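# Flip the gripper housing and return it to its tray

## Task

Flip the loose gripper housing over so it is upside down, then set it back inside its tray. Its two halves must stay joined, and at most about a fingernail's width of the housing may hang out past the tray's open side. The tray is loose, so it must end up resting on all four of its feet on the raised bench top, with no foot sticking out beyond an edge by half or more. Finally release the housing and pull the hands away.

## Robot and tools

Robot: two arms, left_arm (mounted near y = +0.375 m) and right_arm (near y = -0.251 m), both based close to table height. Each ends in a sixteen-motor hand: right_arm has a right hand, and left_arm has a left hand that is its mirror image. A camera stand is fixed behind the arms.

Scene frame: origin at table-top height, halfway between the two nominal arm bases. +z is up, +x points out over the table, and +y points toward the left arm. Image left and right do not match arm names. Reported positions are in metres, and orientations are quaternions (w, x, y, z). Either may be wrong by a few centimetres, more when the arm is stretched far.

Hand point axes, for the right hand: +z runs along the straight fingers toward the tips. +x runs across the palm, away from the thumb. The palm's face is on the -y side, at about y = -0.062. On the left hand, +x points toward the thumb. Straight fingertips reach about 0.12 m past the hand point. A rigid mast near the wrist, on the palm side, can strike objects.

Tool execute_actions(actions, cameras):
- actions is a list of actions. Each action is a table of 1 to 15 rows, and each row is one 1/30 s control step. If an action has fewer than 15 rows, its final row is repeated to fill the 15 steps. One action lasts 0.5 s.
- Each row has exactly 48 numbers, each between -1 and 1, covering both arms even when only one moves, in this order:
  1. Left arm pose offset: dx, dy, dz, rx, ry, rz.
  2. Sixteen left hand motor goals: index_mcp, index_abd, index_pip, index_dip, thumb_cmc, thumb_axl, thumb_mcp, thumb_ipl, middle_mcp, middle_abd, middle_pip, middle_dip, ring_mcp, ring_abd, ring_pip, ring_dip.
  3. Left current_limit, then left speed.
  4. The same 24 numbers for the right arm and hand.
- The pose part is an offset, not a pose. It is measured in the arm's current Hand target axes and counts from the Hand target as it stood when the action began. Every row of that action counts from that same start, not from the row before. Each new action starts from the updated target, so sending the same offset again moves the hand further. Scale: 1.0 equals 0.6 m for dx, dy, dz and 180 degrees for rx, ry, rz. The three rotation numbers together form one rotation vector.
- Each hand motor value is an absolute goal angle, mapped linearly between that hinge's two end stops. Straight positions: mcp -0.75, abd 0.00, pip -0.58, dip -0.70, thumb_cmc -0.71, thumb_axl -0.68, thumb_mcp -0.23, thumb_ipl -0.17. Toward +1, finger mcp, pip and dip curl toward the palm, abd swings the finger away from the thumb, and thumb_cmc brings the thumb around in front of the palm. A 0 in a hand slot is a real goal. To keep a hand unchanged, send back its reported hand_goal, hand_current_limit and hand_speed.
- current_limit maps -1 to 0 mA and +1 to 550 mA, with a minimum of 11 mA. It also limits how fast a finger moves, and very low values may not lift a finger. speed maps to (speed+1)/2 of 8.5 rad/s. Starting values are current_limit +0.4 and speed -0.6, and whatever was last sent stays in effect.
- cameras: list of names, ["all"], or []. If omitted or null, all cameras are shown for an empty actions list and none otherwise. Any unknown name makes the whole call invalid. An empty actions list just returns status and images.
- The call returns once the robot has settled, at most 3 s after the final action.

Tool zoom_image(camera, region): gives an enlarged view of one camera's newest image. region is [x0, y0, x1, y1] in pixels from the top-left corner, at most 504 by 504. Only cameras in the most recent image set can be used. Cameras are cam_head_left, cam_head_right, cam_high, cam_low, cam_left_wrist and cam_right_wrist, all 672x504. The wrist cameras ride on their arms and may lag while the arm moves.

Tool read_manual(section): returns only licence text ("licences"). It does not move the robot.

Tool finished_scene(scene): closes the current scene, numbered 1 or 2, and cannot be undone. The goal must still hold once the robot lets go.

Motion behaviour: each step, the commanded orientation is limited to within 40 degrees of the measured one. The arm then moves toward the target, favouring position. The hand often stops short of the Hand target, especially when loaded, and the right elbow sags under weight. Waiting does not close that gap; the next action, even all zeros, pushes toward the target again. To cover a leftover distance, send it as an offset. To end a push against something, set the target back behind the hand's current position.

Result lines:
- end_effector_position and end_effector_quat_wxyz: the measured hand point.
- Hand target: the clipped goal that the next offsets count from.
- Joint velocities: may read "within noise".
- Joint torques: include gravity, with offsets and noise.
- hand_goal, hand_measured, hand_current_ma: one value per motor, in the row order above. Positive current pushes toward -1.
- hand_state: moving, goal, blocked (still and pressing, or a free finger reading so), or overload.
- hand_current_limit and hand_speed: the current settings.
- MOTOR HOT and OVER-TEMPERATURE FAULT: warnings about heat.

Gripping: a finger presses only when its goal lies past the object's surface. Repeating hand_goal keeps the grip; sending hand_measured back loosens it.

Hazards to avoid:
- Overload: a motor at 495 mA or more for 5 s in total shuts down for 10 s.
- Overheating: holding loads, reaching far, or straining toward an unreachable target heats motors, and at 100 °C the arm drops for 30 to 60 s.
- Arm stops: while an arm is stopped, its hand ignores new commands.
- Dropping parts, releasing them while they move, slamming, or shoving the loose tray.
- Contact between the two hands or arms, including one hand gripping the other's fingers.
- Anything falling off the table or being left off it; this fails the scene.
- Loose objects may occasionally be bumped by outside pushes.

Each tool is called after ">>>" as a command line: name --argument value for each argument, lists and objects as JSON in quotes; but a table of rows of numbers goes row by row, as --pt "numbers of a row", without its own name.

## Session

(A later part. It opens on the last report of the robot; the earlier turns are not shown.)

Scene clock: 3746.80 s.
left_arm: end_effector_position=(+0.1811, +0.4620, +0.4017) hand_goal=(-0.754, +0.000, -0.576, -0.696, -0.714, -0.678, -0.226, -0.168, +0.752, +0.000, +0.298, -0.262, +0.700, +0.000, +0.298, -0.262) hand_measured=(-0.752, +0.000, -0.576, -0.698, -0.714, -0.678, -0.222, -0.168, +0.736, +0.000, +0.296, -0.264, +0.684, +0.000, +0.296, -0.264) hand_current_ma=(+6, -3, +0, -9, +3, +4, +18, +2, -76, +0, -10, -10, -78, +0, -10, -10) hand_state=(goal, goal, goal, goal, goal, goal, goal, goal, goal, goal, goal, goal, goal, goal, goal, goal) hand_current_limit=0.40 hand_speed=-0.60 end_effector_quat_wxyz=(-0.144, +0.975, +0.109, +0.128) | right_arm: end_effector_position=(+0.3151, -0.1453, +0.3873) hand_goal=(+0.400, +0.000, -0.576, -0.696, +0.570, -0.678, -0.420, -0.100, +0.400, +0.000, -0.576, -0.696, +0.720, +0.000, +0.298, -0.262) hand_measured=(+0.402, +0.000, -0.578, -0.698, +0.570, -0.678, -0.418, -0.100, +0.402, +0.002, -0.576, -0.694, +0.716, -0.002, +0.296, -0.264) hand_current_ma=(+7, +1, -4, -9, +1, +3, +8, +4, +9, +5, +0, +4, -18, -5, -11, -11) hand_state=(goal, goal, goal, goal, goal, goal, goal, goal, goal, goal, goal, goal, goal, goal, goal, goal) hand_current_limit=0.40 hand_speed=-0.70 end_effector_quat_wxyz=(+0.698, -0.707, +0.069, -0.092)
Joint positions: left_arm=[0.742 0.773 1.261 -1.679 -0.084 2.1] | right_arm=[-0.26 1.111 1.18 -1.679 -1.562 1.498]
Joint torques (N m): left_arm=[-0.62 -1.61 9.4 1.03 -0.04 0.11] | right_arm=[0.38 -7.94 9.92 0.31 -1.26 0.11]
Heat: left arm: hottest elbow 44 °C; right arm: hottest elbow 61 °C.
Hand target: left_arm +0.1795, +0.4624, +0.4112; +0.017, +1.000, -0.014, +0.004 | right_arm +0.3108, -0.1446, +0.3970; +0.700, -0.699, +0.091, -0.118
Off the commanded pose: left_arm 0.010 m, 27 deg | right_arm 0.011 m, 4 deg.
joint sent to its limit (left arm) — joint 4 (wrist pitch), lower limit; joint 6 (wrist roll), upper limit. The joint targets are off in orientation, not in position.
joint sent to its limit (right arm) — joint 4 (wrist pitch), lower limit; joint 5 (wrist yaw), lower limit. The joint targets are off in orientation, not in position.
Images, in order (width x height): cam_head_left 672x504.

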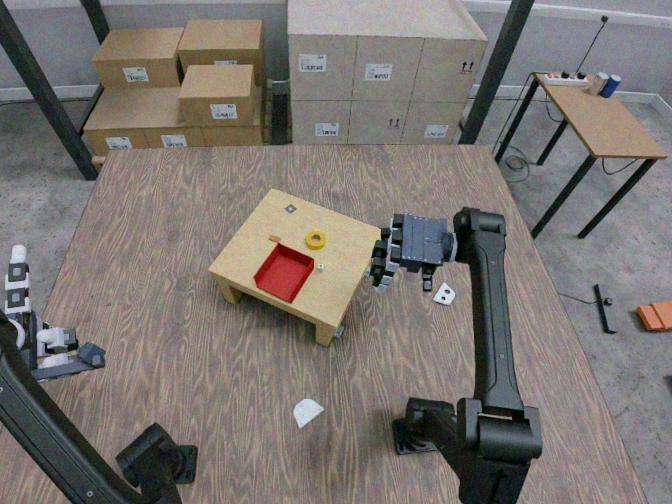

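>>> execute_actions --actions '[[[0.0297,0.123,0,0,0,0.111,-0.754,0,-0.576,-0.696,-0.714,-0.678,-0.226,-0.168,0.753,0,0.299,-0.261,0.70,0,0.299,-0.261,0.4,-0.6,0,0,0,0,0,0,0.40,0,-0.576,-0.696,0.57,-0.678,-0.42,-0.1,0.40,0,-0.576,-0.696,0.72,0,0.299,-0.261,0.4,-0.7]],[[0.0297,0.123,0,0,0,0.111,-0.754,0,-0.576,-0.696,-0.714,-0.678,-0.226,-0.168,0.753,0,0.299,-0.261,0.70,0,0.299,-0.261,0.4,-0.6,0,0,0,0,0,0,0.40,0,-0.576,-0.696,0.57,-0.678,-0.42,-0.1,0.40,0,-0.576,-0.696,0.72,0,0.299,-0.261,0.4,-0.7]]]' --cameras '["cam_head_left"]'

Scene clock: 3756.30 s.
left_arm: end_effector_position=(+0.1827, +0.3146, +0.4060) hand_goal=(-0.754, +0.000, -0.576, -0.696, -0.714, -0.678, -0.226, -0.168, +0.752, +0.000, +0.298, -0.262, +0.700, +0.000, +0.298, -0.262) hand_measured=(-0.750, +0.000, -0.576, -0.698, -0.712, -0.678, -0.222, -0.168, +0.736, +0.000, +0.296, -0.264, +0.684, +0.000, +0.296, -0.264) hand_current_ma=(+17, -1, +2, -9, +9, +4, +18, +2, -76, +0, -10, -10, -78, +0, -10, -10) hand_state=(goal, goal, goal, goal, goal, goal, goal, goal, goal, goal, goal, goal, goal, goal, goal, goal) hand_current_limit=0.40 hand_speed=-0.60 end_effector_quat_wxyz=(-0.104, +0.951, -0.230, +0.181) | right_arm: end_effector_position=(+0.3150, -0.1454, +0.3874) hand_goal=(+0.400, +0.000, -0.576, -0.696, +0.570, -0.678, -0.420, -0.100, +0.400, +0.000, -0.576, -0.696, +0.720, +0.000, +0.298, -0.262) hand_measured=(+0.402, +0.000, -0.578, -0.698, +0.570, -0.678, -0.418, -0.100, +0.402, +0.002, -0.576, -0.694, +0.716, -0.002, +0.296, -0.264) hand_current_ma=(+7, +1, -4, -9, +1, +3, +8, +4, +9, +5, +0, +4, -18, -5, -11, -11) hand_state=(goal, goal, goal, goal, goal, goal, goal, goal, goal, goal, goal, goal, goal, goal, goal, goal) hand_current_limit=0.40 hand_speed=-0.70 end_effector_quat_wxyz=(+0.698, -0.707, +0.070, -0.092)
Joint positions: left_arm=[0.043 0.744 1.261 -1.679 -0.101 2.101] | right_arm=[-0.26 1.111 1.18 -1.679 -1.562 1.5]
Joint torques (N m): left_arm=[-1.49 -0.15 9.84 1.07 0.21 0.08] | right_arm=[0.03 -8.23 9.8 0.4 -1.3 0.19]
Heat: left arm: hottest elbow 44 °C; right arm: hottest elbow 62 °C.
Hand target: left_arm +0.1847, +0.3131, +0.4165; +0.015, +0.935, -0.354, +0.009 | right_arm +0.3108, -0.1446, +0.3970; +0.700, -0.699, +0.091, -0.118
Off the commanded pose: left_arm 0.011 m, 28 deg | right_arm 0.011 m, 4 deg.
joint sent to its limit (left arm) — joint 4 (wrist pitch), lower limit; joint 6 (wrist roll), upper limit. The joint targets are off in orientation, not in position.
joint sent to its limit (right arm) — joint 5 (wrist yaw), lower limit. The joint targets are off in orientation, not in position.
Images, in order (width x height): cam_head_left 672x504.

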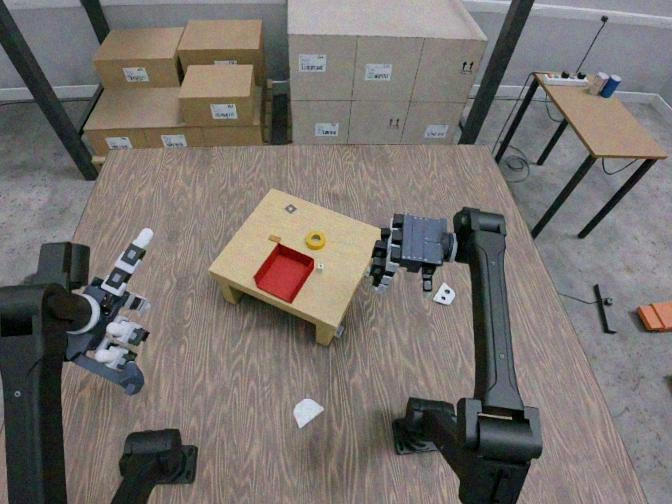

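>>> execute_actions --actions '[[[0.0297,0.123,0.06,0,0,0.111,-0.754,0,-0.576,-0.696,-0.714,-0.678,-0.226,-0.168,0.753,0,0.299,-0.261,0.70,0,0.299,-0.261,0.4,-0.6,0,0,0,0,0,0,0.40,0,-0.576,-0.696,0.57,-0.678,-0.42,-0.1,0.40,0,-0.576,-0.696,0.72,0,0.299,-0.261,0.4,-0.7]],[[0.0297,0.123,0.06,0,0,0.111,-0.754,0,-0.576,-0.696,-0.714,-0.678,-0.226,-0.168,0.753,0,0.299,-0.261,0.70,0,0.299,-0.261,0.4,-0.6,0,0,0,0,0,0,0.40,0,-0.576,-0.696,0.57,-0.678,-0.42,-0.1,0.40,0,-0.576,-0.696,0.72,0,0.299,-0.261,0.4,-0.7]],[[0.0297,0.123,0.06,0,0,0.111,-0.754,0,-0.576,-0.696,-0.714,-0.678,-0.226,-0.168,0.753,0,0.299,-0.261,0.70,0,0.299,-0.261,0.4,-0.6,0,0,0,0,0,0,0.40,0,-0.576,-0.696,0.57,-0.678,-0.42,-0.1,0.40,0,-0.576,-0.696,0.72,0,0.299,-0.261,0.4,-0.7]],[[0.04,-0.03,0.05,0,0,0,-0.754,0,-0.576,-0.696,-0.714,-0.678,-0.226,-0.168,0.753,0,0.299,-0.261,0.70,0,0.299,-0.261,0.4,-0.6,0,0,0,0,0,0,0.40,0,-0.576,-0.696,0.57,-0.678,-0.42,-0.1,0.40,0,-0.576,-0.696,0.72,0,0.299,-0.261,0.4,-0.7]]]' --cameras '["cam_head_left", "cam_high"]'

Scene clock: 3769.63 s.
left_arm: end_effector_position=(+0.0357, +0.1385, +0.2833) hand_goal=(-0.754, +0.000, -0.576, -0.696, -0.714, -0.678, -0.226, -0.168, +0.752, +0.000, +0.298, -0.262, +0.700, +0.000, +0.298, -0.262) hand_measured=(-0.752, +0.000, -0.576, -0.698, -0.712, -0.678, -0.222, -0.168, +0.738, +0.000, +0.296, -0.264, +0.684, +0.000, +0.296, -0.264) hand_current_ma=(+14, +0, +2, -9, +6, +4, +18, +2, -72, +0, -9, -10, -77, +0, -10, -10) hand_state=(goal, goal, goal, goal, goal, goal, goal, goal, goal, goal, goal, goal, goal, goal, goal, goal) hand_current_limit=0.40 hand_speed=-0.60 end_effector_quat_wxyz=(-0.059, +0.697, -0.714, +0.020) | right_arm: end_effector_position=(+0.3150, -0.1454, +0.3874) hand_goal=(+0.400, +0.000, -0.576, -0.696, +0.570, -0.678, -0.420, -0.100, +0.400, +0.000, -0.576, -0.696, +0.720, +0.000, +0.298, -0.262) hand_measured=(+0.402, +0.000, -0.578, -0.698, +0.570, -0.678, -0.418, -0.100, +0.402, +0.002, -0.576, -0.694, +0.716, -0.002, +0.296, -0.264) hand_current_ma=(+7, +1, -4, -9, +1, +3, +8, +4, +9, +5, +0, +4, -18, -5, -11, -11) hand_state=(goal, goal, goal, goal, goal, goal, goal, goal, goal, goal, goal, goal, goal, goal, goal, goal) hand_current_limit=0.40 hand_speed=-0.70 end_effector_quat_wxyz=(+0.698, -0.707, +0.070, -0.092)
Joint positions: left_arm=[-1.066 1.002 1.081 -1.644 -0.124 2.093] | right_arm=[-0.26 1.111 1.18 -1.679 -1.562 1.5]
Joint torques (N m): left_arm=[-1.14 -4.95 7.98 1.09 0.2 0.11] | right_arm=[0.44 -7.53 9.85 0.36 -1.31 0.18]
Heat: left arm: hottest elbow 44 °C; right arm: hottest elbow 62 °C.
Hand target: left_arm +0.0362, +0.1347, +0.2836; +0.008, +0.633, -0.774, +0.016 | right_arm +0.3108, -0.1446, +0.3970; +0.700, -0.699, +0.091, -0.118
Off the commanded pose: left_arm 0.004 m, 13 deg | right_arm 0.011 m, 4 deg.
joint sent to its limit (left arm) — joint 6 (wrist roll), upper limit. The joint targets are off in orientation, not in position.
joint sent to its limit (right arm) — joint 5 (wrist yaw), lower limit. The joint targets are off in orientation, not in position.
Images, in order (width x height): cam_head_left 672x504, cam_high 672x504.

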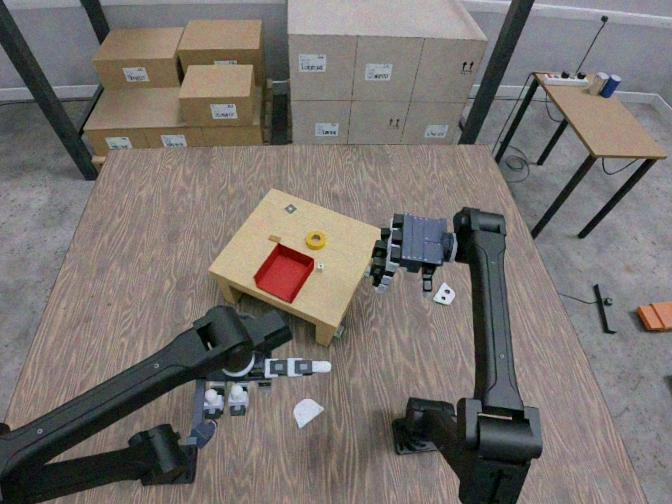

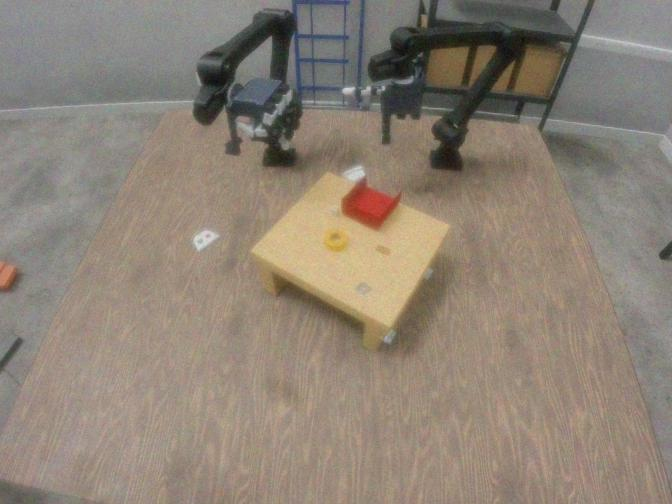

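>>> execute_actions --actions '[[[0.12,-0.015,0,0,0,0,-0.754,0,-0.576,-0.696,0.5,-0.678,-0.226,-0.168,0.753,0,0.299,-0.261,0.70,0,0.299,-0.261,0.4,-0.6,0,0,0,0,0,0,0.40,0,-0.576,-0.696,0.57,-0.678,-0.42,-0.1,0.40,0,-0.576,-0.696,0.72,0,0.299,-0.261,0.4,-0.7]],[[0.125,-0.005,0.08,0,0,0,-0.754,0,-0.576,-0.696,0.5,-0.678,-0.226,-0.168,0.753,0,0.299,-0.261,0.70,0,0.299,-0.261,0.4,-0.6,0,0,0,0,0,0,0.40,0,-0.576,-0.696,0.57,-0.678,-0.42,-0.1,0.40,0,-0.576,-0.696,0.72,0,0.299,-0.261,0.4,-0.7]]]' --cameras '["cam_head_left", "cam_high", "cam_head_right"]'

>>> zoom_image --camera "cam_head_right" --region '[240, 330, 380, 470]'

>>> zoom_image --camera "cam_high" --region '[300, 90, 400, 190]'

Scene clock: 3792.30 s.
left_arm: end_effector_position=(+0.0157, +0.0038, +0.2245) hand_goal=(-0.754, +0.000, -0.576, -0.696, +0.500, -0.678, -0.226, -0.168, +0.752, +0.000, +0.298, -0.262, +0.700, +0.000, +0.298, -0.262) hand_measured=(-0.752, +0.000, -0.576, -0.698, +0.498, -0.678, -0.222, -0.168, +0.738, +0.000, +0.296, -0.264, +0.684, +0.000, +0.296, -0.264) hand_current_ma=(+8, +1, +2, -9, -13, +4, +18, +2, -72, +0, -9, -10, -77, +0, -10, -10) hand_state=(goal, goal, goal, goal, goal, goal, goal, goal, goal, goal, goal, goal, goal, goal, goal, goal) hand_current_limit=0.40 hand_speed=-0.60 end_effector_quat_wxyz=(+0.005, -0.634, +0.773, +0.010) | right_arm: end_effector_position=(+0.3150, -0.1454, +0.3874) hand_goal=(+0.400, +0.000, -0.576, -0.696, +0.570, -0.678, -0.420, -0.100, +0.400, +0.000, -0.576, -0.696, +0.720, +0.000, +0.298, -0.262) hand_measured=(+0.402, +0.000, -0.578, -0.698, +0.570, -0.678, -0.418, -0.100, +0.402, +0.002, -0.576, -0.694, +0.716, -0.002, +0.296, -0.264) hand_current_ma=(+7, +1, -4, -9, +1, +3, +8, +4, +9, +5, +0, +4, -18, -5, -11, -11) hand_state=(goal, goal, goal, goal, goal, goal, goal, goal, goal, goal, goal, goal, goal, goal, goal, goal) hand_current_limit=0.40 hand_speed=-0.70 end_effector_quat_wxyz=(+0.698, -0.707, +0.070, -0.092)
Joint positions: left_arm=[-1.236 1.377 1.2 -1.417 -0.003 2.095] | right_arm=[-0.26 1.111 1.18 -1.679 -1.562 1.5]
Joint torques (N m): left_arm=[-1.03 -10.7 11.06 0.79 0.34 0.02] | right_arm=[0.56 -7.53 9.87 0.31 -1.29 0.15]
Heat: left arm: hottest elbow 44 °C; right arm: hottest elbow 62 °C.
Hand target: left_arm +0.0190, -0.0133, +0.2406; -0.008, -0.633, +0.774, -0.016 | right_arm +0.3108, -0.1446, +0.3970; +0.700, -0.699, +0.091, -0.118
Off the commanded pose: left_arm 0.024 m, 3 deg | right_arm 0.011 m, 4 deg.
joint sent to its limit (right arm) — joint 5 (wrist yaw), lower limit. The joint targets are off in orientation, not in position.
Images, in order (width x height): cam_head_left 672x504, cam_head_right 672x504, cam_high 672x504.

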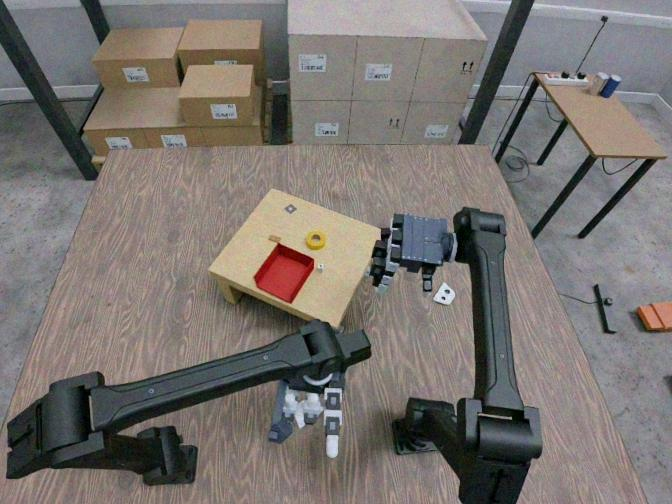

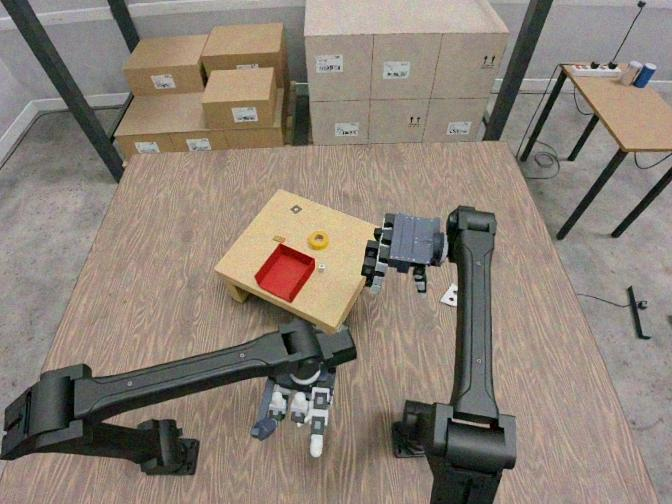

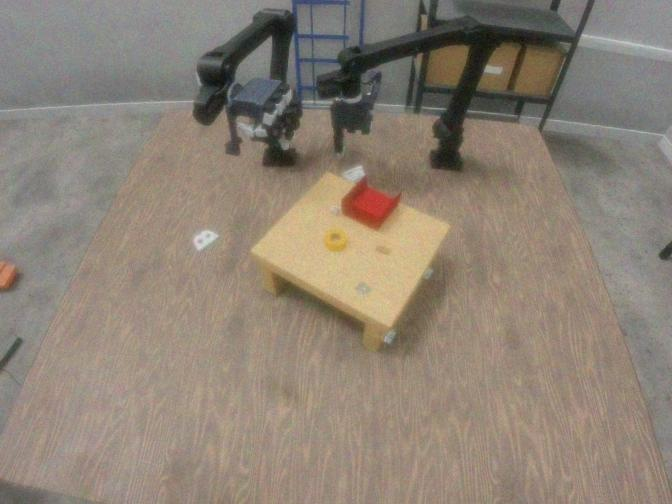

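Scaled by 3.600 from the camera's 672x504 image, which has a finer 960x720 frame.

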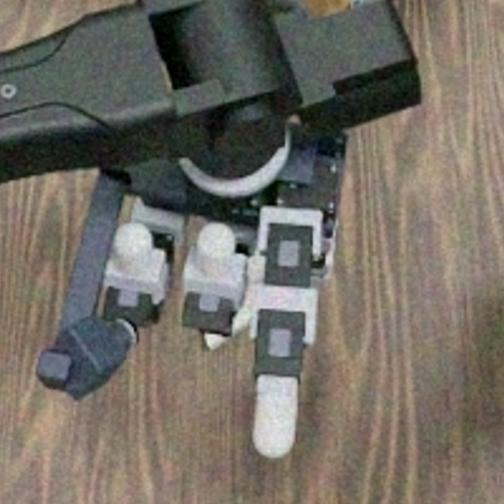

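Scaled by 5.040 from the camera's 672x504 image, which has a finer 960x720 frame.

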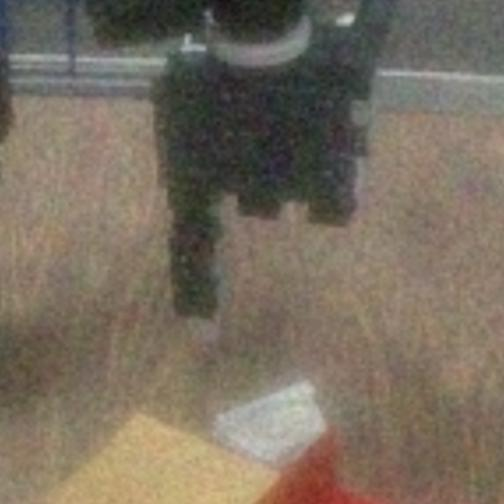

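>>> execute_actions --actions '[[[0,-0.055,0.04,0,0,0,-0.754,0,-0.576,-0.696,0.5,-0.678,-0.226,-0.168,0.753,0,0.299,-0.261,0.70,0,0.299,-0.261,0.4,-0.6,0,0,0,0,0,0,0.40,0,-0.576,-0.696,0.57,-0.678,-0.42,-0.1,0.40,0,-0.576,-0.696,0.72,0,0.299,-0.261,0.4,-0.7]],[[0,-0.005,0.03,0,0,0,-0.754,0,-0.576,-0.696,0.5,-0.678,-0.226,-0.168,0.753,0,0.299,-0.261,0.70,0,0.299,-0.261,0.4,-0.6,0,0,0,0,0,0,0.40,0,-0.576,-0.696,0.57,-0.678,-0.42,-0.1,0.40,0,-0.576,-0.696,0.72,0,0.299,-0.261,0.4,-0.7]]]' --cameras '["cam_high"]'

>>> zoom_image --camera "cam_high" --region '[300, 90, 400, 190]'

Scene clock: 3812.30 s.
left_arm: end_effector_position=(+0.0498, -0.0174, +0.2061) hand_goal=(-0.754, +0.000, -0.576, -0.696, +0.500, -0.678, -0.226, -0.168, +0.752, +0.000, +0.298, -0.262, +0.700, +0.000, +0.298, -0.262) hand_measured=(-0.752, +0.000, -0.576, -0.698, +0.498, -0.678, -0.222, -0.168, +0.738, +0.000, +0.296, -0.264, +0.684, +0.000, +0.296, -0.264) hand_current_ma=(+7, +1, +2, -9, -11, +4, +18, +2, -72, +0, -9, -10, -77, +0, -10, -10) hand_state=(goal, goal, goal, goal, goal, goal, goal, goal, goal, goal, goal, goal, goal, goal, goal, goal) hand_current_limit=0.40 hand_speed=-0.60 end_effector_quat_wxyz=(+0.003, -0.656, +0.754, -0.018) | right_arm: end_effector_position=(+0.3150, -0.1454, +0.3874) hand_goal=(+0.400, +0.000, -0.576, -0.696, +0.570, -0.678, -0.420, -0.100, +0.400, +0.000, -0.576, -0.696, +0.720, +0.000, +0.298, -0.262) hand_measured=(+0.402, +0.000, -0.578, -0.698, +0.570, -0.678, -0.418, -0.100, +0.402, +0.002, -0.576, -0.694, +0.716, -0.002, +0.296, -0.264) hand_current_ma=(+7, +1, -4, -9, +1, +3, +8, +4, +9, +5, +0, +4, -18, -5, -11, -11) hand_state=(goal, goal, goal, goal, goal, goal, goal, goal, goal, goal, goal, goal, goal, goal, goal, goal) hand_current_limit=0.40 hand_speed=-0.70 end_effector_quat_wxyz=(+0.698, -0.707, +0.070, -0.092)
Joint positions: left_arm=[-1.178 1.419 1.2 -1.318 -0.018 2.095] | right_arm=[-0.26 1.111 1.18 -1.679 -1.562 1.5]
Joint torques (N m): left_arm=[-0.21 -9.35 8.02 1.1 0.09 0.12] | right_arm=[0.44 -7.94 9.77 0.43 -1.26 0.18]
Heat: left arm: hottest elbow 44 °C; right arm: hottest elbow 62 °C.
Hand target: left_arm +0.0546, -0.0219, +0.1992; -0.008, -0.633, +0.774, -0.016 | right_arm +0.3108, -0.1446, +0.3970; +0.700, -0.699, +0.091, -0.118
Off the commanded pose: left_arm 0.010 m, 4 deg | right_arm 0.011 m, 4 deg.
joint sent to its limit (left arm) — joint 6 (wrist roll), upper limit. The joint targets are off in orientation, not in position.
joint sent to its limit (right arm) — joint 5 (wrist yaw), lower limit. The joint targets are off in orientation, not in position.
Images, in order (width x height): cam_high 672x504.

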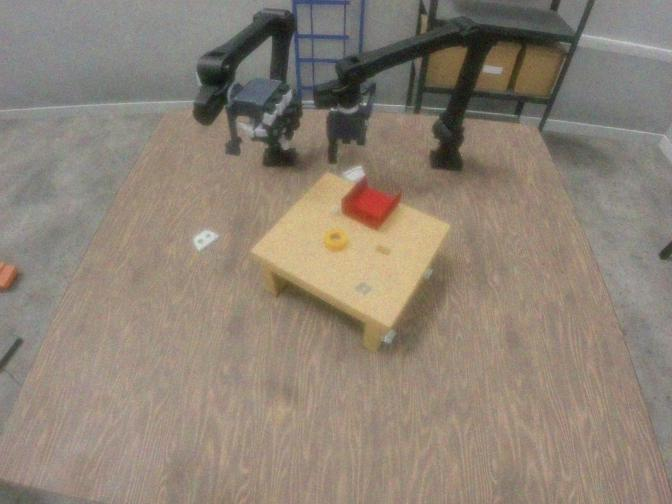

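Scaled by 5.040 from the camera's 672x504 image, which has a finer 960x720 frame.

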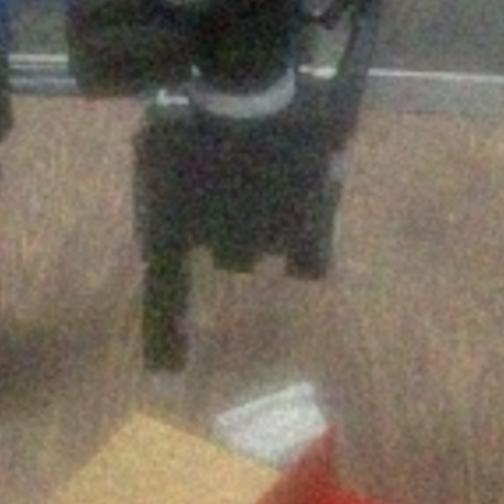

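>>> execute_actions --actions '[[[-0.04,-0.02,0.03,0,0,0,-0.754,0,-0.576,-0.696,0.5,-0.678,-0.226,-0.168,0.753,0,0.299,-0.261,0.70,0,0.299,-0.261,0.4,-0.6,0,0,0,0,0,0,0.40,0,-0.576,-0.696,0.57,-0.678,-0.42,-0.1,0.40,0,-0.576,-0.696,0.72,0,0.299,-0.261,0.4,-0.7]],[[0,0,0.03,0,0,0,-0.754,0,-0.576,-0.696,0.5,-0.678,-0.226,-0.168,0.753,0,0.299,-0.261,0.70,0,0.299,-0.261,0.4,-0.6,0,0,0,0,0,0,0.40,0,-0.576,-0.696,0.57,-0.678,-0.42,-0.1,0.40,0,-0.576,-0.696,0.72,0,0.299,-0.261,0.4,-0.7]]]' --cameras '["cam_high"]'

>>> zoom_image --camera "cam_high" --region '[300, 110, 400, 210]'

Scene clock: 3834.13 s.
left_arm: end_effector_position=(+0.0691, -0.0008, +0.1676) hand_goal=(-0.754, +0.000, -0.576, -0.696, +0.500, -0.678, -0.226, -0.168, +0.752, +0.000, +0.298, -0.262, +0.700, +0.000, +0.298, -0.262) hand_measured=(-0.752, +0.000, -0.576, -0.698, +0.498, -0.678, -0.222, -0.168, +0.738, +0.000, +0.296, -0.264, +0.684, +0.000, +0.296, -0.264) hand_current_ma=(+7, +1, +2, -9, -10, +4, +18, +2, -72, +0, -9, -10, -77, +0, -10, -10) hand_state=(goal, goal, goal, goal, goal, goal, goal, goal, goal, goal, goal, goal, goal, goal, goal, goal) hand_current_limit=0.40 hand_speed=-0.60 end_effector_quat_wxyz=(-0.016, +0.676, -0.737, +0.019) | right_arm: end_effector_position=(+0.3150, -0.1454, +0.3874) hand_goal=(+0.400, +0.000, -0.576, -0.696, +0.570, -0.678, -0.420, -0.100, +0.400, +0.000, -0.576, -0.696, +0.720, +0.000, +0.298, -0.262) hand_measured=(+0.402, +0.000, -0.578, -0.698, +0.570, -0.678, -0.418, -0.100, +0.402, +0.002, -0.576, -0.694, +0.716, -0.002, +0.296, -0.264) hand_current_ma=(+7, +1, -4, -9, +1, +3, +8, +4, +9, +5, +0, +4, -18, -5, -11, -11) hand_state=(goal, goal, goal, goal, goal, goal, goal, goal, goal, goal, goal, goal, goal, goal, goal, goal) hand_current_limit=0.40 hand_speed=-0.70 end_effector_quat_wxyz=(+0.698, -0.707, +0.070, -0.092)
Joint positions: left_arm=[-1.126 1.419 1.1 -1.225 -0.043 2.095] | right_arm=[-0.26 1.111 1.18 -1.679 -1.562 1.5]
Joint torques (N m): left_arm=[-0.67 -10.29 7.16 1.06 0.1 0.11] | right_arm=[0.5 -7.82 9.62 0.31 -1.29 0.16]
Heat: left arm: hottest elbow 44 °C; right arm: hottest elbow 62 °C.
Hand target: left_arm +0.0714, -0.0021, +0.1625; +0.008, +0.633, -0.774, +0.016 | right_arm +0.3108, -0.1446, +0.3970; +0.700, -0.699, +0.091, -0.118
Off the commanded pose: left_arm 0.006 m, 7 deg | right_arm 0.011 m, 4 deg.
joint sent to its limit (left arm) — joint 6 (wrist roll), upper limit. The joint targets are off in orientation, not in position.
joint sent to its limit (right arm) — joint 5 (wrist yaw), lower limit. The joint targets are off in orientation, not in position.
Images, in order (width x height): cam_high 672x504.

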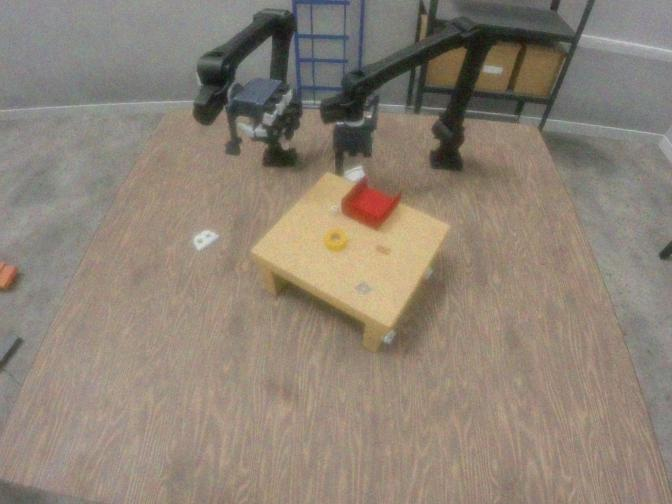

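Scaled by 5.040 from the camera's 672x504 image, which has a finer 960x720 frame.

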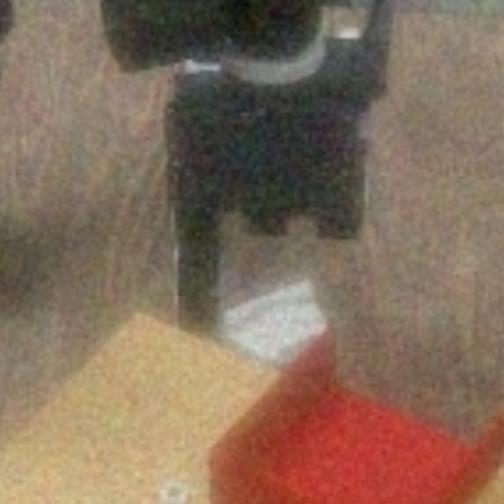

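>>> execute_actions --actions '[[[-0.03,0.06,0.004,0,0,0,-0.754,0,-0.576,-0.696,0.5,-0.678,-0.226,-0.168,0.753,0,0.299,-0.261,0.70,0,0.299,-0.261,0.4,-0.6,0,0,0,0,0,0,0.40,0,-0.576,-0.696,0.57,-0.678,-0.42,-0.1,0.40,0,-0.576,-0.696,0.72,0,0.299,-0.261,0.4,-0.7]]]' --cameras '["cam_high"]'

>>> zoom_image --camera "cam_high" --region '[300, 110, 400, 210]'

Scene clock: 3846.27 s.
left_arm: end_effector_position=(+0.0410, +0.0246, +0.1557) hand_goal=(-0.754, +0.000, -0.576, -0.696, +0.500, -0.678, -0.226, -0.168, +0.752, +0.000, +0.298, -0.262, +0.700, +0.000, +0.298, -0.262) hand_measured=(-0.752, +0.000, -0.576, -0.698, +0.498, -0.678, -0.222, -0.168, +0.738, +0.000, +0.296, -0.264, +0.684, +0.000, +0.296, -0.264) hand_current_ma=(+5, +0, +2, -9, -7, +4, +18, +2, -72, +0, -9, -10, -77, +0, -10, -10) hand_state=(goal, goal, goal, goal, goal, goal, goal, goal, goal, goal, goal, goal, goal, goal, goal, goal) hand_current_limit=0.40 hand_speed=-0.60 end_effector_quat_wxyz=(+0.014, -0.662, +0.749, -0.009) | right_arm: end_effector_position=(+0.3150, -0.1454, +0.3874) hand_goal=(+0.400, +0.000, -0.576, -0.696, +0.570, -0.678, -0.420, -0.100, +0.400, +0.000, -0.576, -0.696, +0.720, +0.000, +0.298, -0.262) hand_measured=(+0.402, +0.000, -0.578, -0.698, +0.570, -0.678, -0.418, -0.100, +0.402, +0.002, -0.576, -0.694, +0.716, -0.002, +0.296, -0.264) hand_current_ma=(+7, +1, -4, -9, +1, +3, +8, +4, +9, +5, +0, +4, -18, -5, -11, -11) hand_state=(goal, goal, goal, goal, goal, goal, goal, goal, goal, goal, goal, goal, goal, goal, goal, goal) hand_current_limit=0.40 hand_speed=-0.70 end_effector_quat_wxyz=(+0.698, -0.707, +0.070, -0.092)
Joint positions: left_arm=[-1.163 1.361 1.006 -1.208 -0.032 2.095] | right_arm=[-0.26 1.111 1.18 -1.679 -1.562 1.5]
Joint torques (N m): left_arm=[-1.2 -11.52 7.09 0.94 0.3 0.12] | right_arm=[0.38 -7.06 9.74 0.17 -1.3 0.18]
Heat: left arm: hottest elbow 43 °C; right arm: hottest elbow 62 °C.
Hand target: left_arm +0.0396, +0.0226, +0.1591; -0.008, -0.633, +0.774, -0.016 | right_arm +0.3108, -0.1446, +0.3970; +0.700, -0.699, +0.091, -0.118
Off the commanded pose: left_arm 0.004 m, 5 deg | right_arm 0.011 m, 4 deg.
joint sent to its limit (left arm) — joint 6 (wrist roll), upper limit. The joint targets are off in orientation, not in position.
joint sent to its limit (right arm) — joint 5 (wrist yaw), lower limit. The joint targets are off in orientation, not in position.
Images, in order (width x height): cam_high 672x504.

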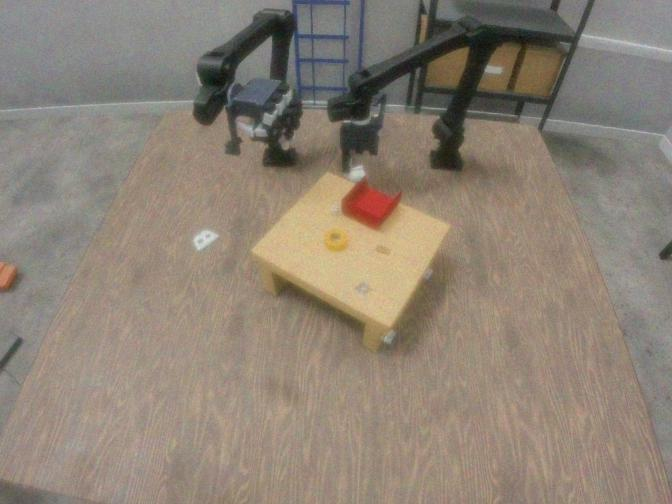

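Scaled by 5.040 from the camera's 672x504 image, which has a finer 960x720 frame.

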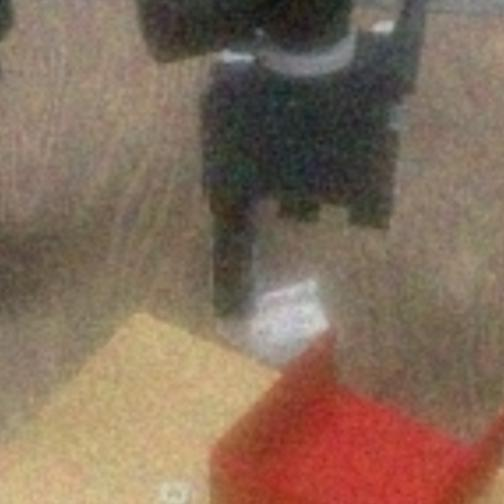

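>>> execute_actions --actions '[[[-0.02,0.055,-0.008,0,0,0,-0.754,0,-0.576,-0.696,0.5,-0.678,-0.226,-0.168,0.753,0,0.299,-0.261,0.70,0,0.299,-0.261,0.4,-0.6,0,0,0,0,0,0,0.40,0,-0.576,-0.696,0.57,-0.678,-0.42,-0.1,0.40,0,-0.576,-0.696,0.72,0,0.299,-0.261,0.4,-0.7]]]' --cameras '["cam_high"]'

>>> zoom_image --camera "cam_high" --region '[300, 110, 400, 210]'

Scene clock: 3852.60 s.
left_arm: end_effector_position=(+0.0123, +0.0406, +0.1614) hand_goal=(-0.754, +0.000, -0.576, -0.696, +0.500, -0.678, -0.226, -0.168, +0.752, +0.000, +0.298, -0.262, +0.700, +0.000, +0.298, -0.262) hand_measured=(-0.754, +0.000, -0.576, -0.698, +0.498, -0.678, -0.222, -0.168, +0.738, +0.000, +0.296, -0.264, +0.684, +0.000, +0.296, -0.264) hand_current_ma=(+3, +0, +1, -9, -5, +4, +18, +2, -72, +0, -9, -10, -77, +0, -10, -10) hand_state=(goal, goal, goal, goal, goal, goal, goal, goal, goal, goal, goal, goal, goal, goal, goal, goal) hand_current_limit=0.40 hand_speed=-0.60 end_effector_quat_wxyz=(-0.001, -0.642, +0.766, -0.013) | right_arm: end_effector_position=(+0.3150, -0.1454, +0.3874) hand_goal=(+0.400, +0.000, -0.576, -0.696, +0.570, -0.678, -0.420, -0.100, +0.400, +0.000, -0.576, -0.696, +0.720, +0.000, +0.298, -0.262) hand_measured=(+0.402, +0.000, -0.578, -0.698, +0.570, -0.678, -0.418, -0.100, +0.402, +0.002, -0.576, -0.694, +0.716, -0.002, +0.296, -0.264) hand_current_ma=(+7, +1, -4, -9, +1, +3, +8, +4, +9, +5, +0, +4, -18, -5, -11, -11) hand_state=(goal, goal, goal, goal, goal, goal, goal, goal, goal, goal, goal, goal, goal, goal, goal, goal) hand_current_limit=0.40 hand_speed=-0.70 end_effector_quat_wxyz=(+0.698, -0.707, +0.070, -0.092)
Joint positions: left_arm=[-1.212 1.29 0.951 -1.208 -0.007 2.098] | right_arm=[-0.26 1.111 1.18 -1.679 -1.562 1.5]
Joint torques (N m): left_arm=[-1.14 -9.7 7.06 0.61 0.34 0.11] | right_arm=[0.09 -7.06 9.57 0.29 -1.29 0.14]
Heat: left arm: hottest elbow 44 °C; right arm: hottest elbow 62 °C.
Hand target: left_arm +0.0097, +0.0411, +0.1630; -0.008, -0.633, +0.774, -0.016 | right_arm +0.3108, -0.1446, +0.3970; +0.700, -0.699, +0.091, -0.118
Off the commanded pose: left_arm 0.003 m, 2 deg | right_arm 0.011 m, 4 deg.
joint sent to its limit (left arm) — joint 6 (wrist roll), upper limit. The joint targets still meet the commanded pose.
joint sent to its limit (right arm) — joint 5 (wrist yaw), lower limit. The joint targets are off in orientation, not in position.
Images, in order (width x height): cam_high 672x504.

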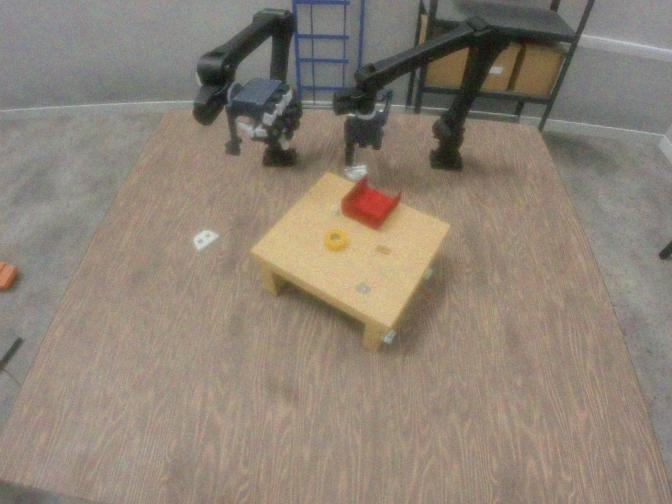

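Scaled by 5.040 from the camera's 672x504 image, which has a finer 960x720 frame.

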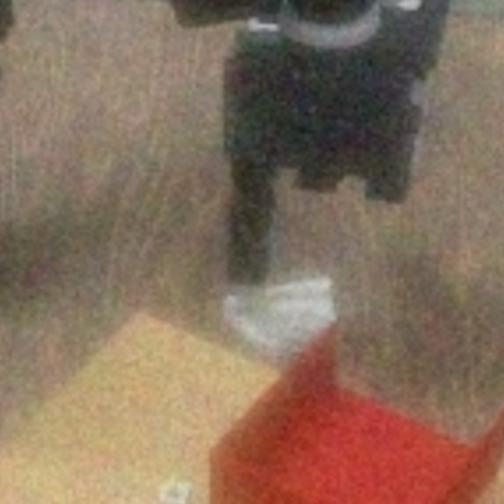

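>>> execute_actions --actions '[[[0,0,-0.085,0,0,0,-0.754,0,-0.576,-0.696,0.5,-0.678,-0.226,-0.168,0.753,0,0.299,-0.261,0.70,0,0.299,-0.261,0.4,-0.6,0,0,0,0,0,0,0.40,0,-0.576,-0.696,0.57,-0.678,-0.42,-0.1,0.40,0,-0.576,-0.696,0.72,0,0.299,-0.261,0.4,-0.7]],[[0.042,-0.0713,0,0,0,0,-0.754,0,-0.576,-0.696,0.5,-0.678,-0.226,-0.168,0.753,0,0.299,-0.261,0.70,0,0.299,-0.261,0.4,-0.6,0,0,0,0,0,0,0.40,0,-0.576,-0.696,0.57,-0.678,-0.42,-0.1,0.40,0,-0.576,-0.696,0.72,0,0.299,-0.261,0.4,-0.7]],[[0,0,0.07,0,0,0,-0.754,0,-0.576,-0.696,0.5,-0.678,-0.226,-0.168,0.753,0,0.299,-0.261,0.70,0,0.299,-0.261,0.4,-0.6,0,0,0,0,0,0,0.40,0,-0.576,-0.696,0.57,-0.678,-0.42,-0.1,0.40,0,-0.576,-0.696,0.72,0,0.299,-0.261,0.4,-0.7]]]' --cameras '["cam_high"]'

>>> zoom_image --camera "cam_high" --region '[300, 110, 400, 210]'

Scene clock: 3879.93 s.
left_arm: end_effector_position=(+0.0441, +0.0112, +0.1793) hand_goal=(-0.754, +0.000, -0.576, -0.696, +0.500, -0.678, -0.226, -0.168, +0.752, +0.000, +0.298, -0.262, +0.700, +0.000, +0.298, -0.262) hand_measured=(-0.752, +0.000, -0.576, -0.698, +0.500, -0.678, -0.222, -0.168, +0.738, +0.000, +0.296, -0.264, +0.684, +0.000, +0.296, -0.264) hand_current_ma=(+5, +0, +1, -9, -3, +4, +18, +2, -72, +0, -9, -10, -77, +0, -10, -10) hand_state=(goal, goal, goal, goal, goal, goal, goal, goal, goal, goal, goal, goal, goal, goal, goal, goal) hand_current_limit=0.40 hand_speed=-0.60 end_effector_quat_wxyz=(+0.007, -0.660, +0.751, -0.019) | right_arm: end_effector_position=(+0.3150, -0.1454, +0.3874) hand_goal=(+0.400, +0.000, -0.576, -0.696, +0.570, -0.678, -0.420, -0.100, +0.400, +0.000, -0.576, -0.696, +0.720, +0.000, +0.298, -0.262) hand_measured=(+0.402, +0.000, -0.578, -0.698, +0.570, -0.678, -0.418, -0.100, +0.402, +0.002, -0.576, -0.694, +0.716, -0.002, +0.296, -0.264) hand_current_ma=(+7, +1, -4, -9, +1, +3, +8, +4, +9, +5, +0, +4, -18, -5, -11, -11) hand_state=(goal, goal, goal, goal, goal, goal, goal, goal, goal, goal, goal, goal, goal, goal, goal, goal) hand_current_limit=0.40 hand_speed=-0.70 end_effector_quat_wxyz=(+0.698, -0.707, +0.070, -0.092)
Joint positions: left_arm=[-1.167 1.361 1.071 -1.249 -0.026 2.096] | right_arm=[-0.26 1.111 1.18 -1.679 -1.562 1.5]
Joint torques (N m): left_arm=[-0.73 -8.59 7.41 1.05 0.11 0.09] | right_arm=[0.5 -7.24 10.04 0.34 -1.26 0.14]
Heat: left arm: hottest elbow 43 °C; right arm: hottest elbow 62 °C.
Hand target: left_arm +0.0465, +0.0083, +0.1733; -0.008, -0.633, +0.774, -0.016 | right_arm +0.3108, -0.1446, +0.3970; +0.700, -0.699, +0.091, -0.118
Off the commanded pose: left_arm 0.007 m, 5 deg | right_arm 0.011 m, 4 deg.
joint sent to its limit (left arm) — joint 6 (wrist roll), upper limit. The joint targets are off in orientation, not in position.
joint sent to its limit (right arm) — joint 5 (wrist yaw), lower limit. The joint targets are off in orientation, not in position.
Images, in order (width x height): cam_high 672x504.

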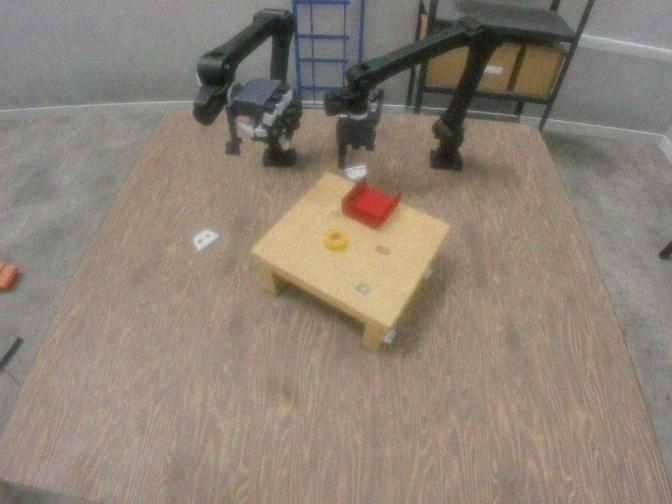

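Scaled by 5.040 from the camera's 672x504 image, which has a finer 960x720 frame.

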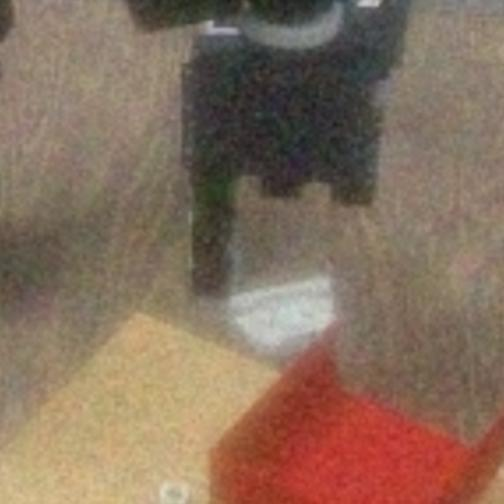

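>>> execute_actions --actions '[[[0,0,0.02,0,0,0,-0.754,0,-0.576,-0.696,0.5,-0.678,-0.226,-0.168,0.753,0,0.299,-0.261,0.70,0,0.299,-0.261,0.4,-0.6,0,0,0,0,0,0,0.40,0,-0.576,-0.696,0.57,-0.678,-0.42,-0.1,0.40,0,-0.576,-0.696,0.72,0,0.299,-0.261,0.4,-0.7]],[[-0.055,0.04,0,0,0,0,-0.754,0,-0.576,-0.696,0.5,-0.678,-0.226,-0.168,0.753,0,0.299,-0.261,0.70,0,0.299,-0.261,0.4,-0.6,0,0,0,0,0,0,0.40,0,-0.576,-0.696,0.57,-0.678,-0.42,-0.1,0.40,0,-0.576,-0.696,0.72,0,0.299,-0.261,0.4,-0.7]]]' --cameras '["cam_high"]'

>>> zoom_image --camera "cam_high" --region '[300, 110, 400, 210]'

Scene clock: 3889.97 s.
left_arm: end_effector_position=(+0.0305, +0.0436, +0.1595) hand_goal=(-0.754, +0.000, -0.576, -0.696, +0.500, -0.678, -0.226, -0.168, +0.752, +0.000, +0.298, -0.262, +0.700, +0.000, +0.298, -0.262) hand_measured=(-0.756, -0.004, -0.578, -0.698, +0.500, -0.678, -0.222, -0.168, +0.738, +0.000, +0.296, -0.264, +0.684, +0.000, +0.296, -0.264) hand_current_ma=(-5, -14, -8, -9, +0, +4, +19, +2, -72, +0, -9, -10, -77, +0, -10, -10) hand_state=(goal, goal, goal, goal, goal, goal, goal, goal, goal, goal, goal, goal, goal, goal, goal, goal) hand_current_limit=0.40 hand_speed=-0.60 end_effector_quat_wxyz=(+0.009, -0.660, +0.751, -0.015) | right_arm: end_effector_position=(+0.3150, -0.1454, +0.3874) hand_goal=(+0.400, +0.000, -0.576, -0.696, +0.570, -0.678, -0.420, -0.100, +0.400, +0.000, -0.576, -0.696, +0.720, +0.000, +0.298, -0.262) hand_measured=(+0.402, +0.000, -0.578, -0.698, +0.570, -0.678, -0.418, -0.100, +0.402, +0.002, -0.576, -0.694, +0.716, -0.002, +0.296, -0.264) hand_current_ma=(+7, +1, -4, -9, +1, +3, +8, +4, +9, +5, +0, +4, -18, -5, -11, -11) hand_state=(goal, goal, goal, goal, goal, goal, goal, goal, goal, goal, goal, goal, goal, goal, goal, goal) hand_current_limit=0.40 hand_speed=-0.70 end_effector_quat_wxyz=(+0.698, -0.707, +0.070, -0.092)
Joint positions: left_arm=[-1.167 1.291 0.951 -1.208 -0.026 2.098] | right_arm=[-0.26 1.111 1.18 -1.679 -1.562 1.5]
Joint torques (N m): left_arm=[-0.97 -9.76 7.09 0.62 0.11 0.08] | right_arm=[0.21 -7.65 9.77 0.31 -1.31 0.12]
Heat: left arm: hottest elbow 43 °C; right arm: hottest elbow 62 °C.
Hand target: left_arm +0.0297, +0.0450, +0.1599; -0.008, -0.633, +0.774, -0.016 | right_arm +0.3108, -0.1446, +0.3970; +0.700, -0.699, +0.091, -0.118
Off the commanded pose: left_arm 0.002 m, 4 deg | right_arm 0.011 m, 4 deg.
joint sent to its limit (left arm) — joint 6 (wrist roll), upper limit. The joint targets are off in orientation, not in position.
joint sent to its limit (right arm) — joint 5 (wrist yaw), lower limit. The joint targets are off in orientation, not in position.
Images, in order (width x height): cam_high 672x504.

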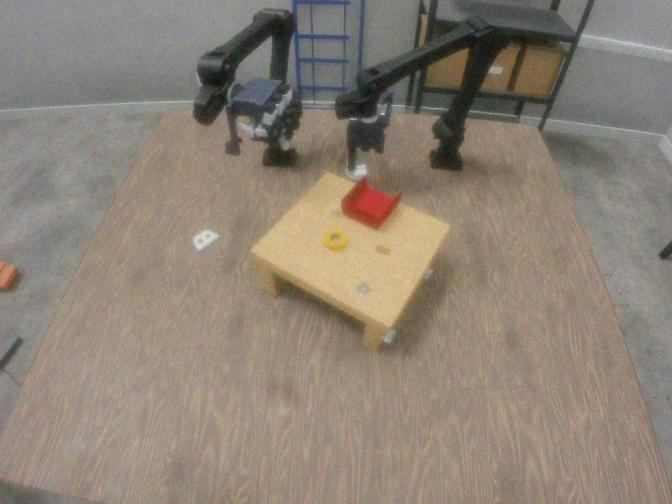

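Scaled by 5.040 from the camera's 672x504 image, which has a finer 960x720 frame.

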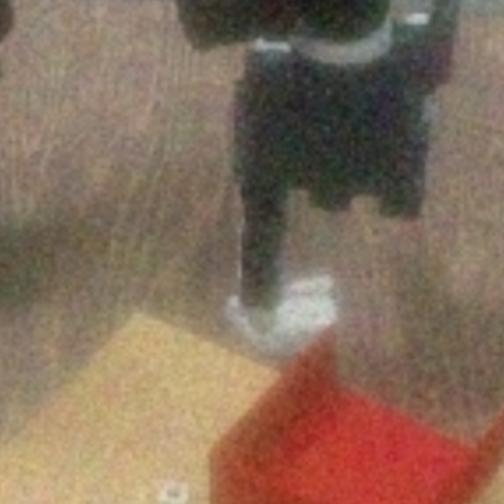

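>>> execute_actions --actions '[[[0,0,-0.05,0,0,0,-0.754,0,-0.576,-0.696,0.5,-0.678,-0.226,-0.168,0.753,0,0.299,-0.261,0.70,0,0.299,-0.261,0.4,-0.6,0,0,0,0,0,0,0.40,0,-0.576,-0.696,0.57,-0.678,-0.42,-0.1,0.40,0,-0.576,-0.696,0.72,0,0.299,-0.261,0.4,-0.7]],[[0.066,-0.045,0,0,0,0,-0.754,0,-0.576,-0.696,0.5,-0.678,-0.226,-0.168,0.753,0,0.299,-0.261,0.70,0,0.299,-0.261,0.4,-0.6,0,0,0,0,0,0,0.40,0,-0.576,-0.696,0.57,-0.678,-0.42,-0.1,0.40,0,-0.576,-0.696,0.72,0,0.299,-0.261,0.4,-0.7]],[[0,0,0.065,0,0,0,-0.754,0,-0.576,-0.696,0.5,-0.678,-0.226,-0.168,0.753,0,0.299,-0.261,0.70,0,0.299,-0.261,0.4,-0.6,0,0,0,0,0,0,0.40,0,-0.576,-0.696,0.57,-0.678,-0.42,-0.1,0.40,0,-0.576,-0.696,0.72,0,0.299,-0.261,0.4,-0.7]]]' --cameras '["cam_high"]'

>>> zoom_image --camera "cam_high" --region '[300, 110, 400, 210]'

Scene clock: 3910.77 s.
left_arm: end_effector_position=(+0.0474, +0.0033, +0.1590) hand_goal=(-0.754, +0.000, -0.576, -0.696, +0.500, -0.678, -0.226, -0.168, +0.752, +0.000, +0.298, -0.262, +0.700, +0.000, +0.298, -0.262) hand_measured=(-0.754, -0.002, -0.578, -0.698, +0.500, -0.678, -0.222, -0.168, +0.738, +0.000, +0.296, -0.264, +0.684, +0.000, +0.296, -0.264) hand_current_ma=(+1, -9, -7, -9, +0, +4, +19, +2, -72, +0, -9, -10, -77, +0, -10, -10) hand_state=(goal, goal, goal, goal, goal, goal, goal, goal, goal, goal, goal, goal, goal, goal, goal, goal) hand_current_limit=0.40 hand_speed=-0.60 end_effector_quat_wxyz=(+0.007, -0.660, +0.751, -0.020) | right_arm: end_effector_position=(+0.3150, -0.1454, +0.3874) hand_goal=(+0.400, +0.000, -0.576, -0.696, +0.570, -0.678, -0.420, -0.100, +0.400, +0.000, -0.576, -0.696, +0.720, +0.000, +0.298, -0.262) hand_measured=(+0.402, +0.000, -0.578, -0.698, +0.570, -0.678, -0.418, -0.100, +0.402, +0.002, -0.576, -0.694, +0.716, -0.002, +0.296, -0.264) hand_current_ma=(+7, +1, -4, -9, +1, +3, +8, +4, +9, +5, +0, +4, -18, -5, -11, -11) hand_state=(goal, goal, goal, goal, goal, goal, goal, goal, goal, goal, goal, goal, goal, goal, goal, goal) hand_current_limit=0.40 hand_speed=-0.70 end_effector_quat_wxyz=(+0.698, -0.707, +0.070, -0.092)
Joint positions: left_arm=[-1.167 1.4 1.054 -1.191 -0.026 2.098] | right_arm=[-0.26 1.111 1.18 -1.679 -1.562 1.5]
Joint torques (N m): left_arm=[-0.79 -9.17 7.31 1.06 0.22 0.1] | right_arm=[0.32 -7.65 9.66 0.29 -1.25 0.15]
Heat: left arm: hottest elbow 42 °C; right arm: hottest elbow 61 °C.
Hand target: left_arm +0.0483, +0.0004, +0.1527; -0.008, -0.633, +0.774, -0.016 | right_arm +0.3108, -0.1446, +0.3970; +0.700, -0.699, +0.091, -0.118
Off the commanded pose: left_arm 0.007 m, 4 deg | right_arm 0.011 m, 4 deg.
joint sent to its limit (left arm) — joint 6 (wrist roll), upper limit. The joint targets are off in orientation, not in position.
joint sent to its limit (right arm) — joint 5 (wrist yaw), lower limit. The joint targets are off in orientation, not in position.
Images, in order (width x height): cam_high 672x504.

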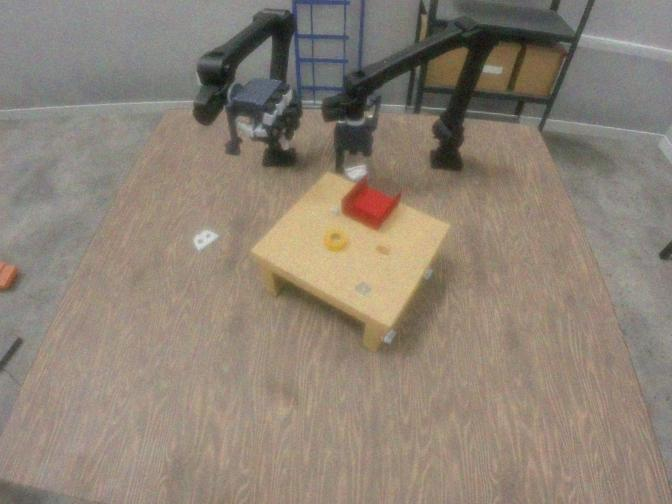

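Scaled by 5.040 from the camera's 672x504 image, which has a finer 960x720 frame.

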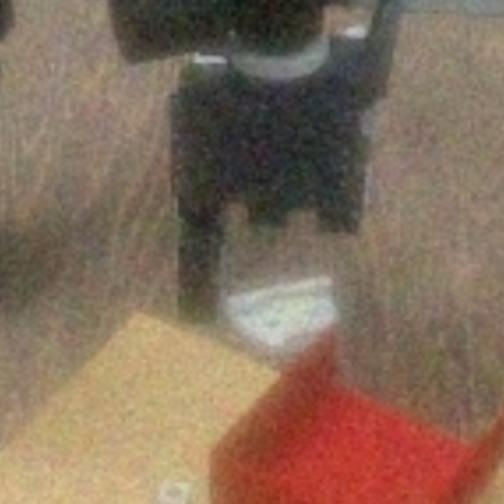

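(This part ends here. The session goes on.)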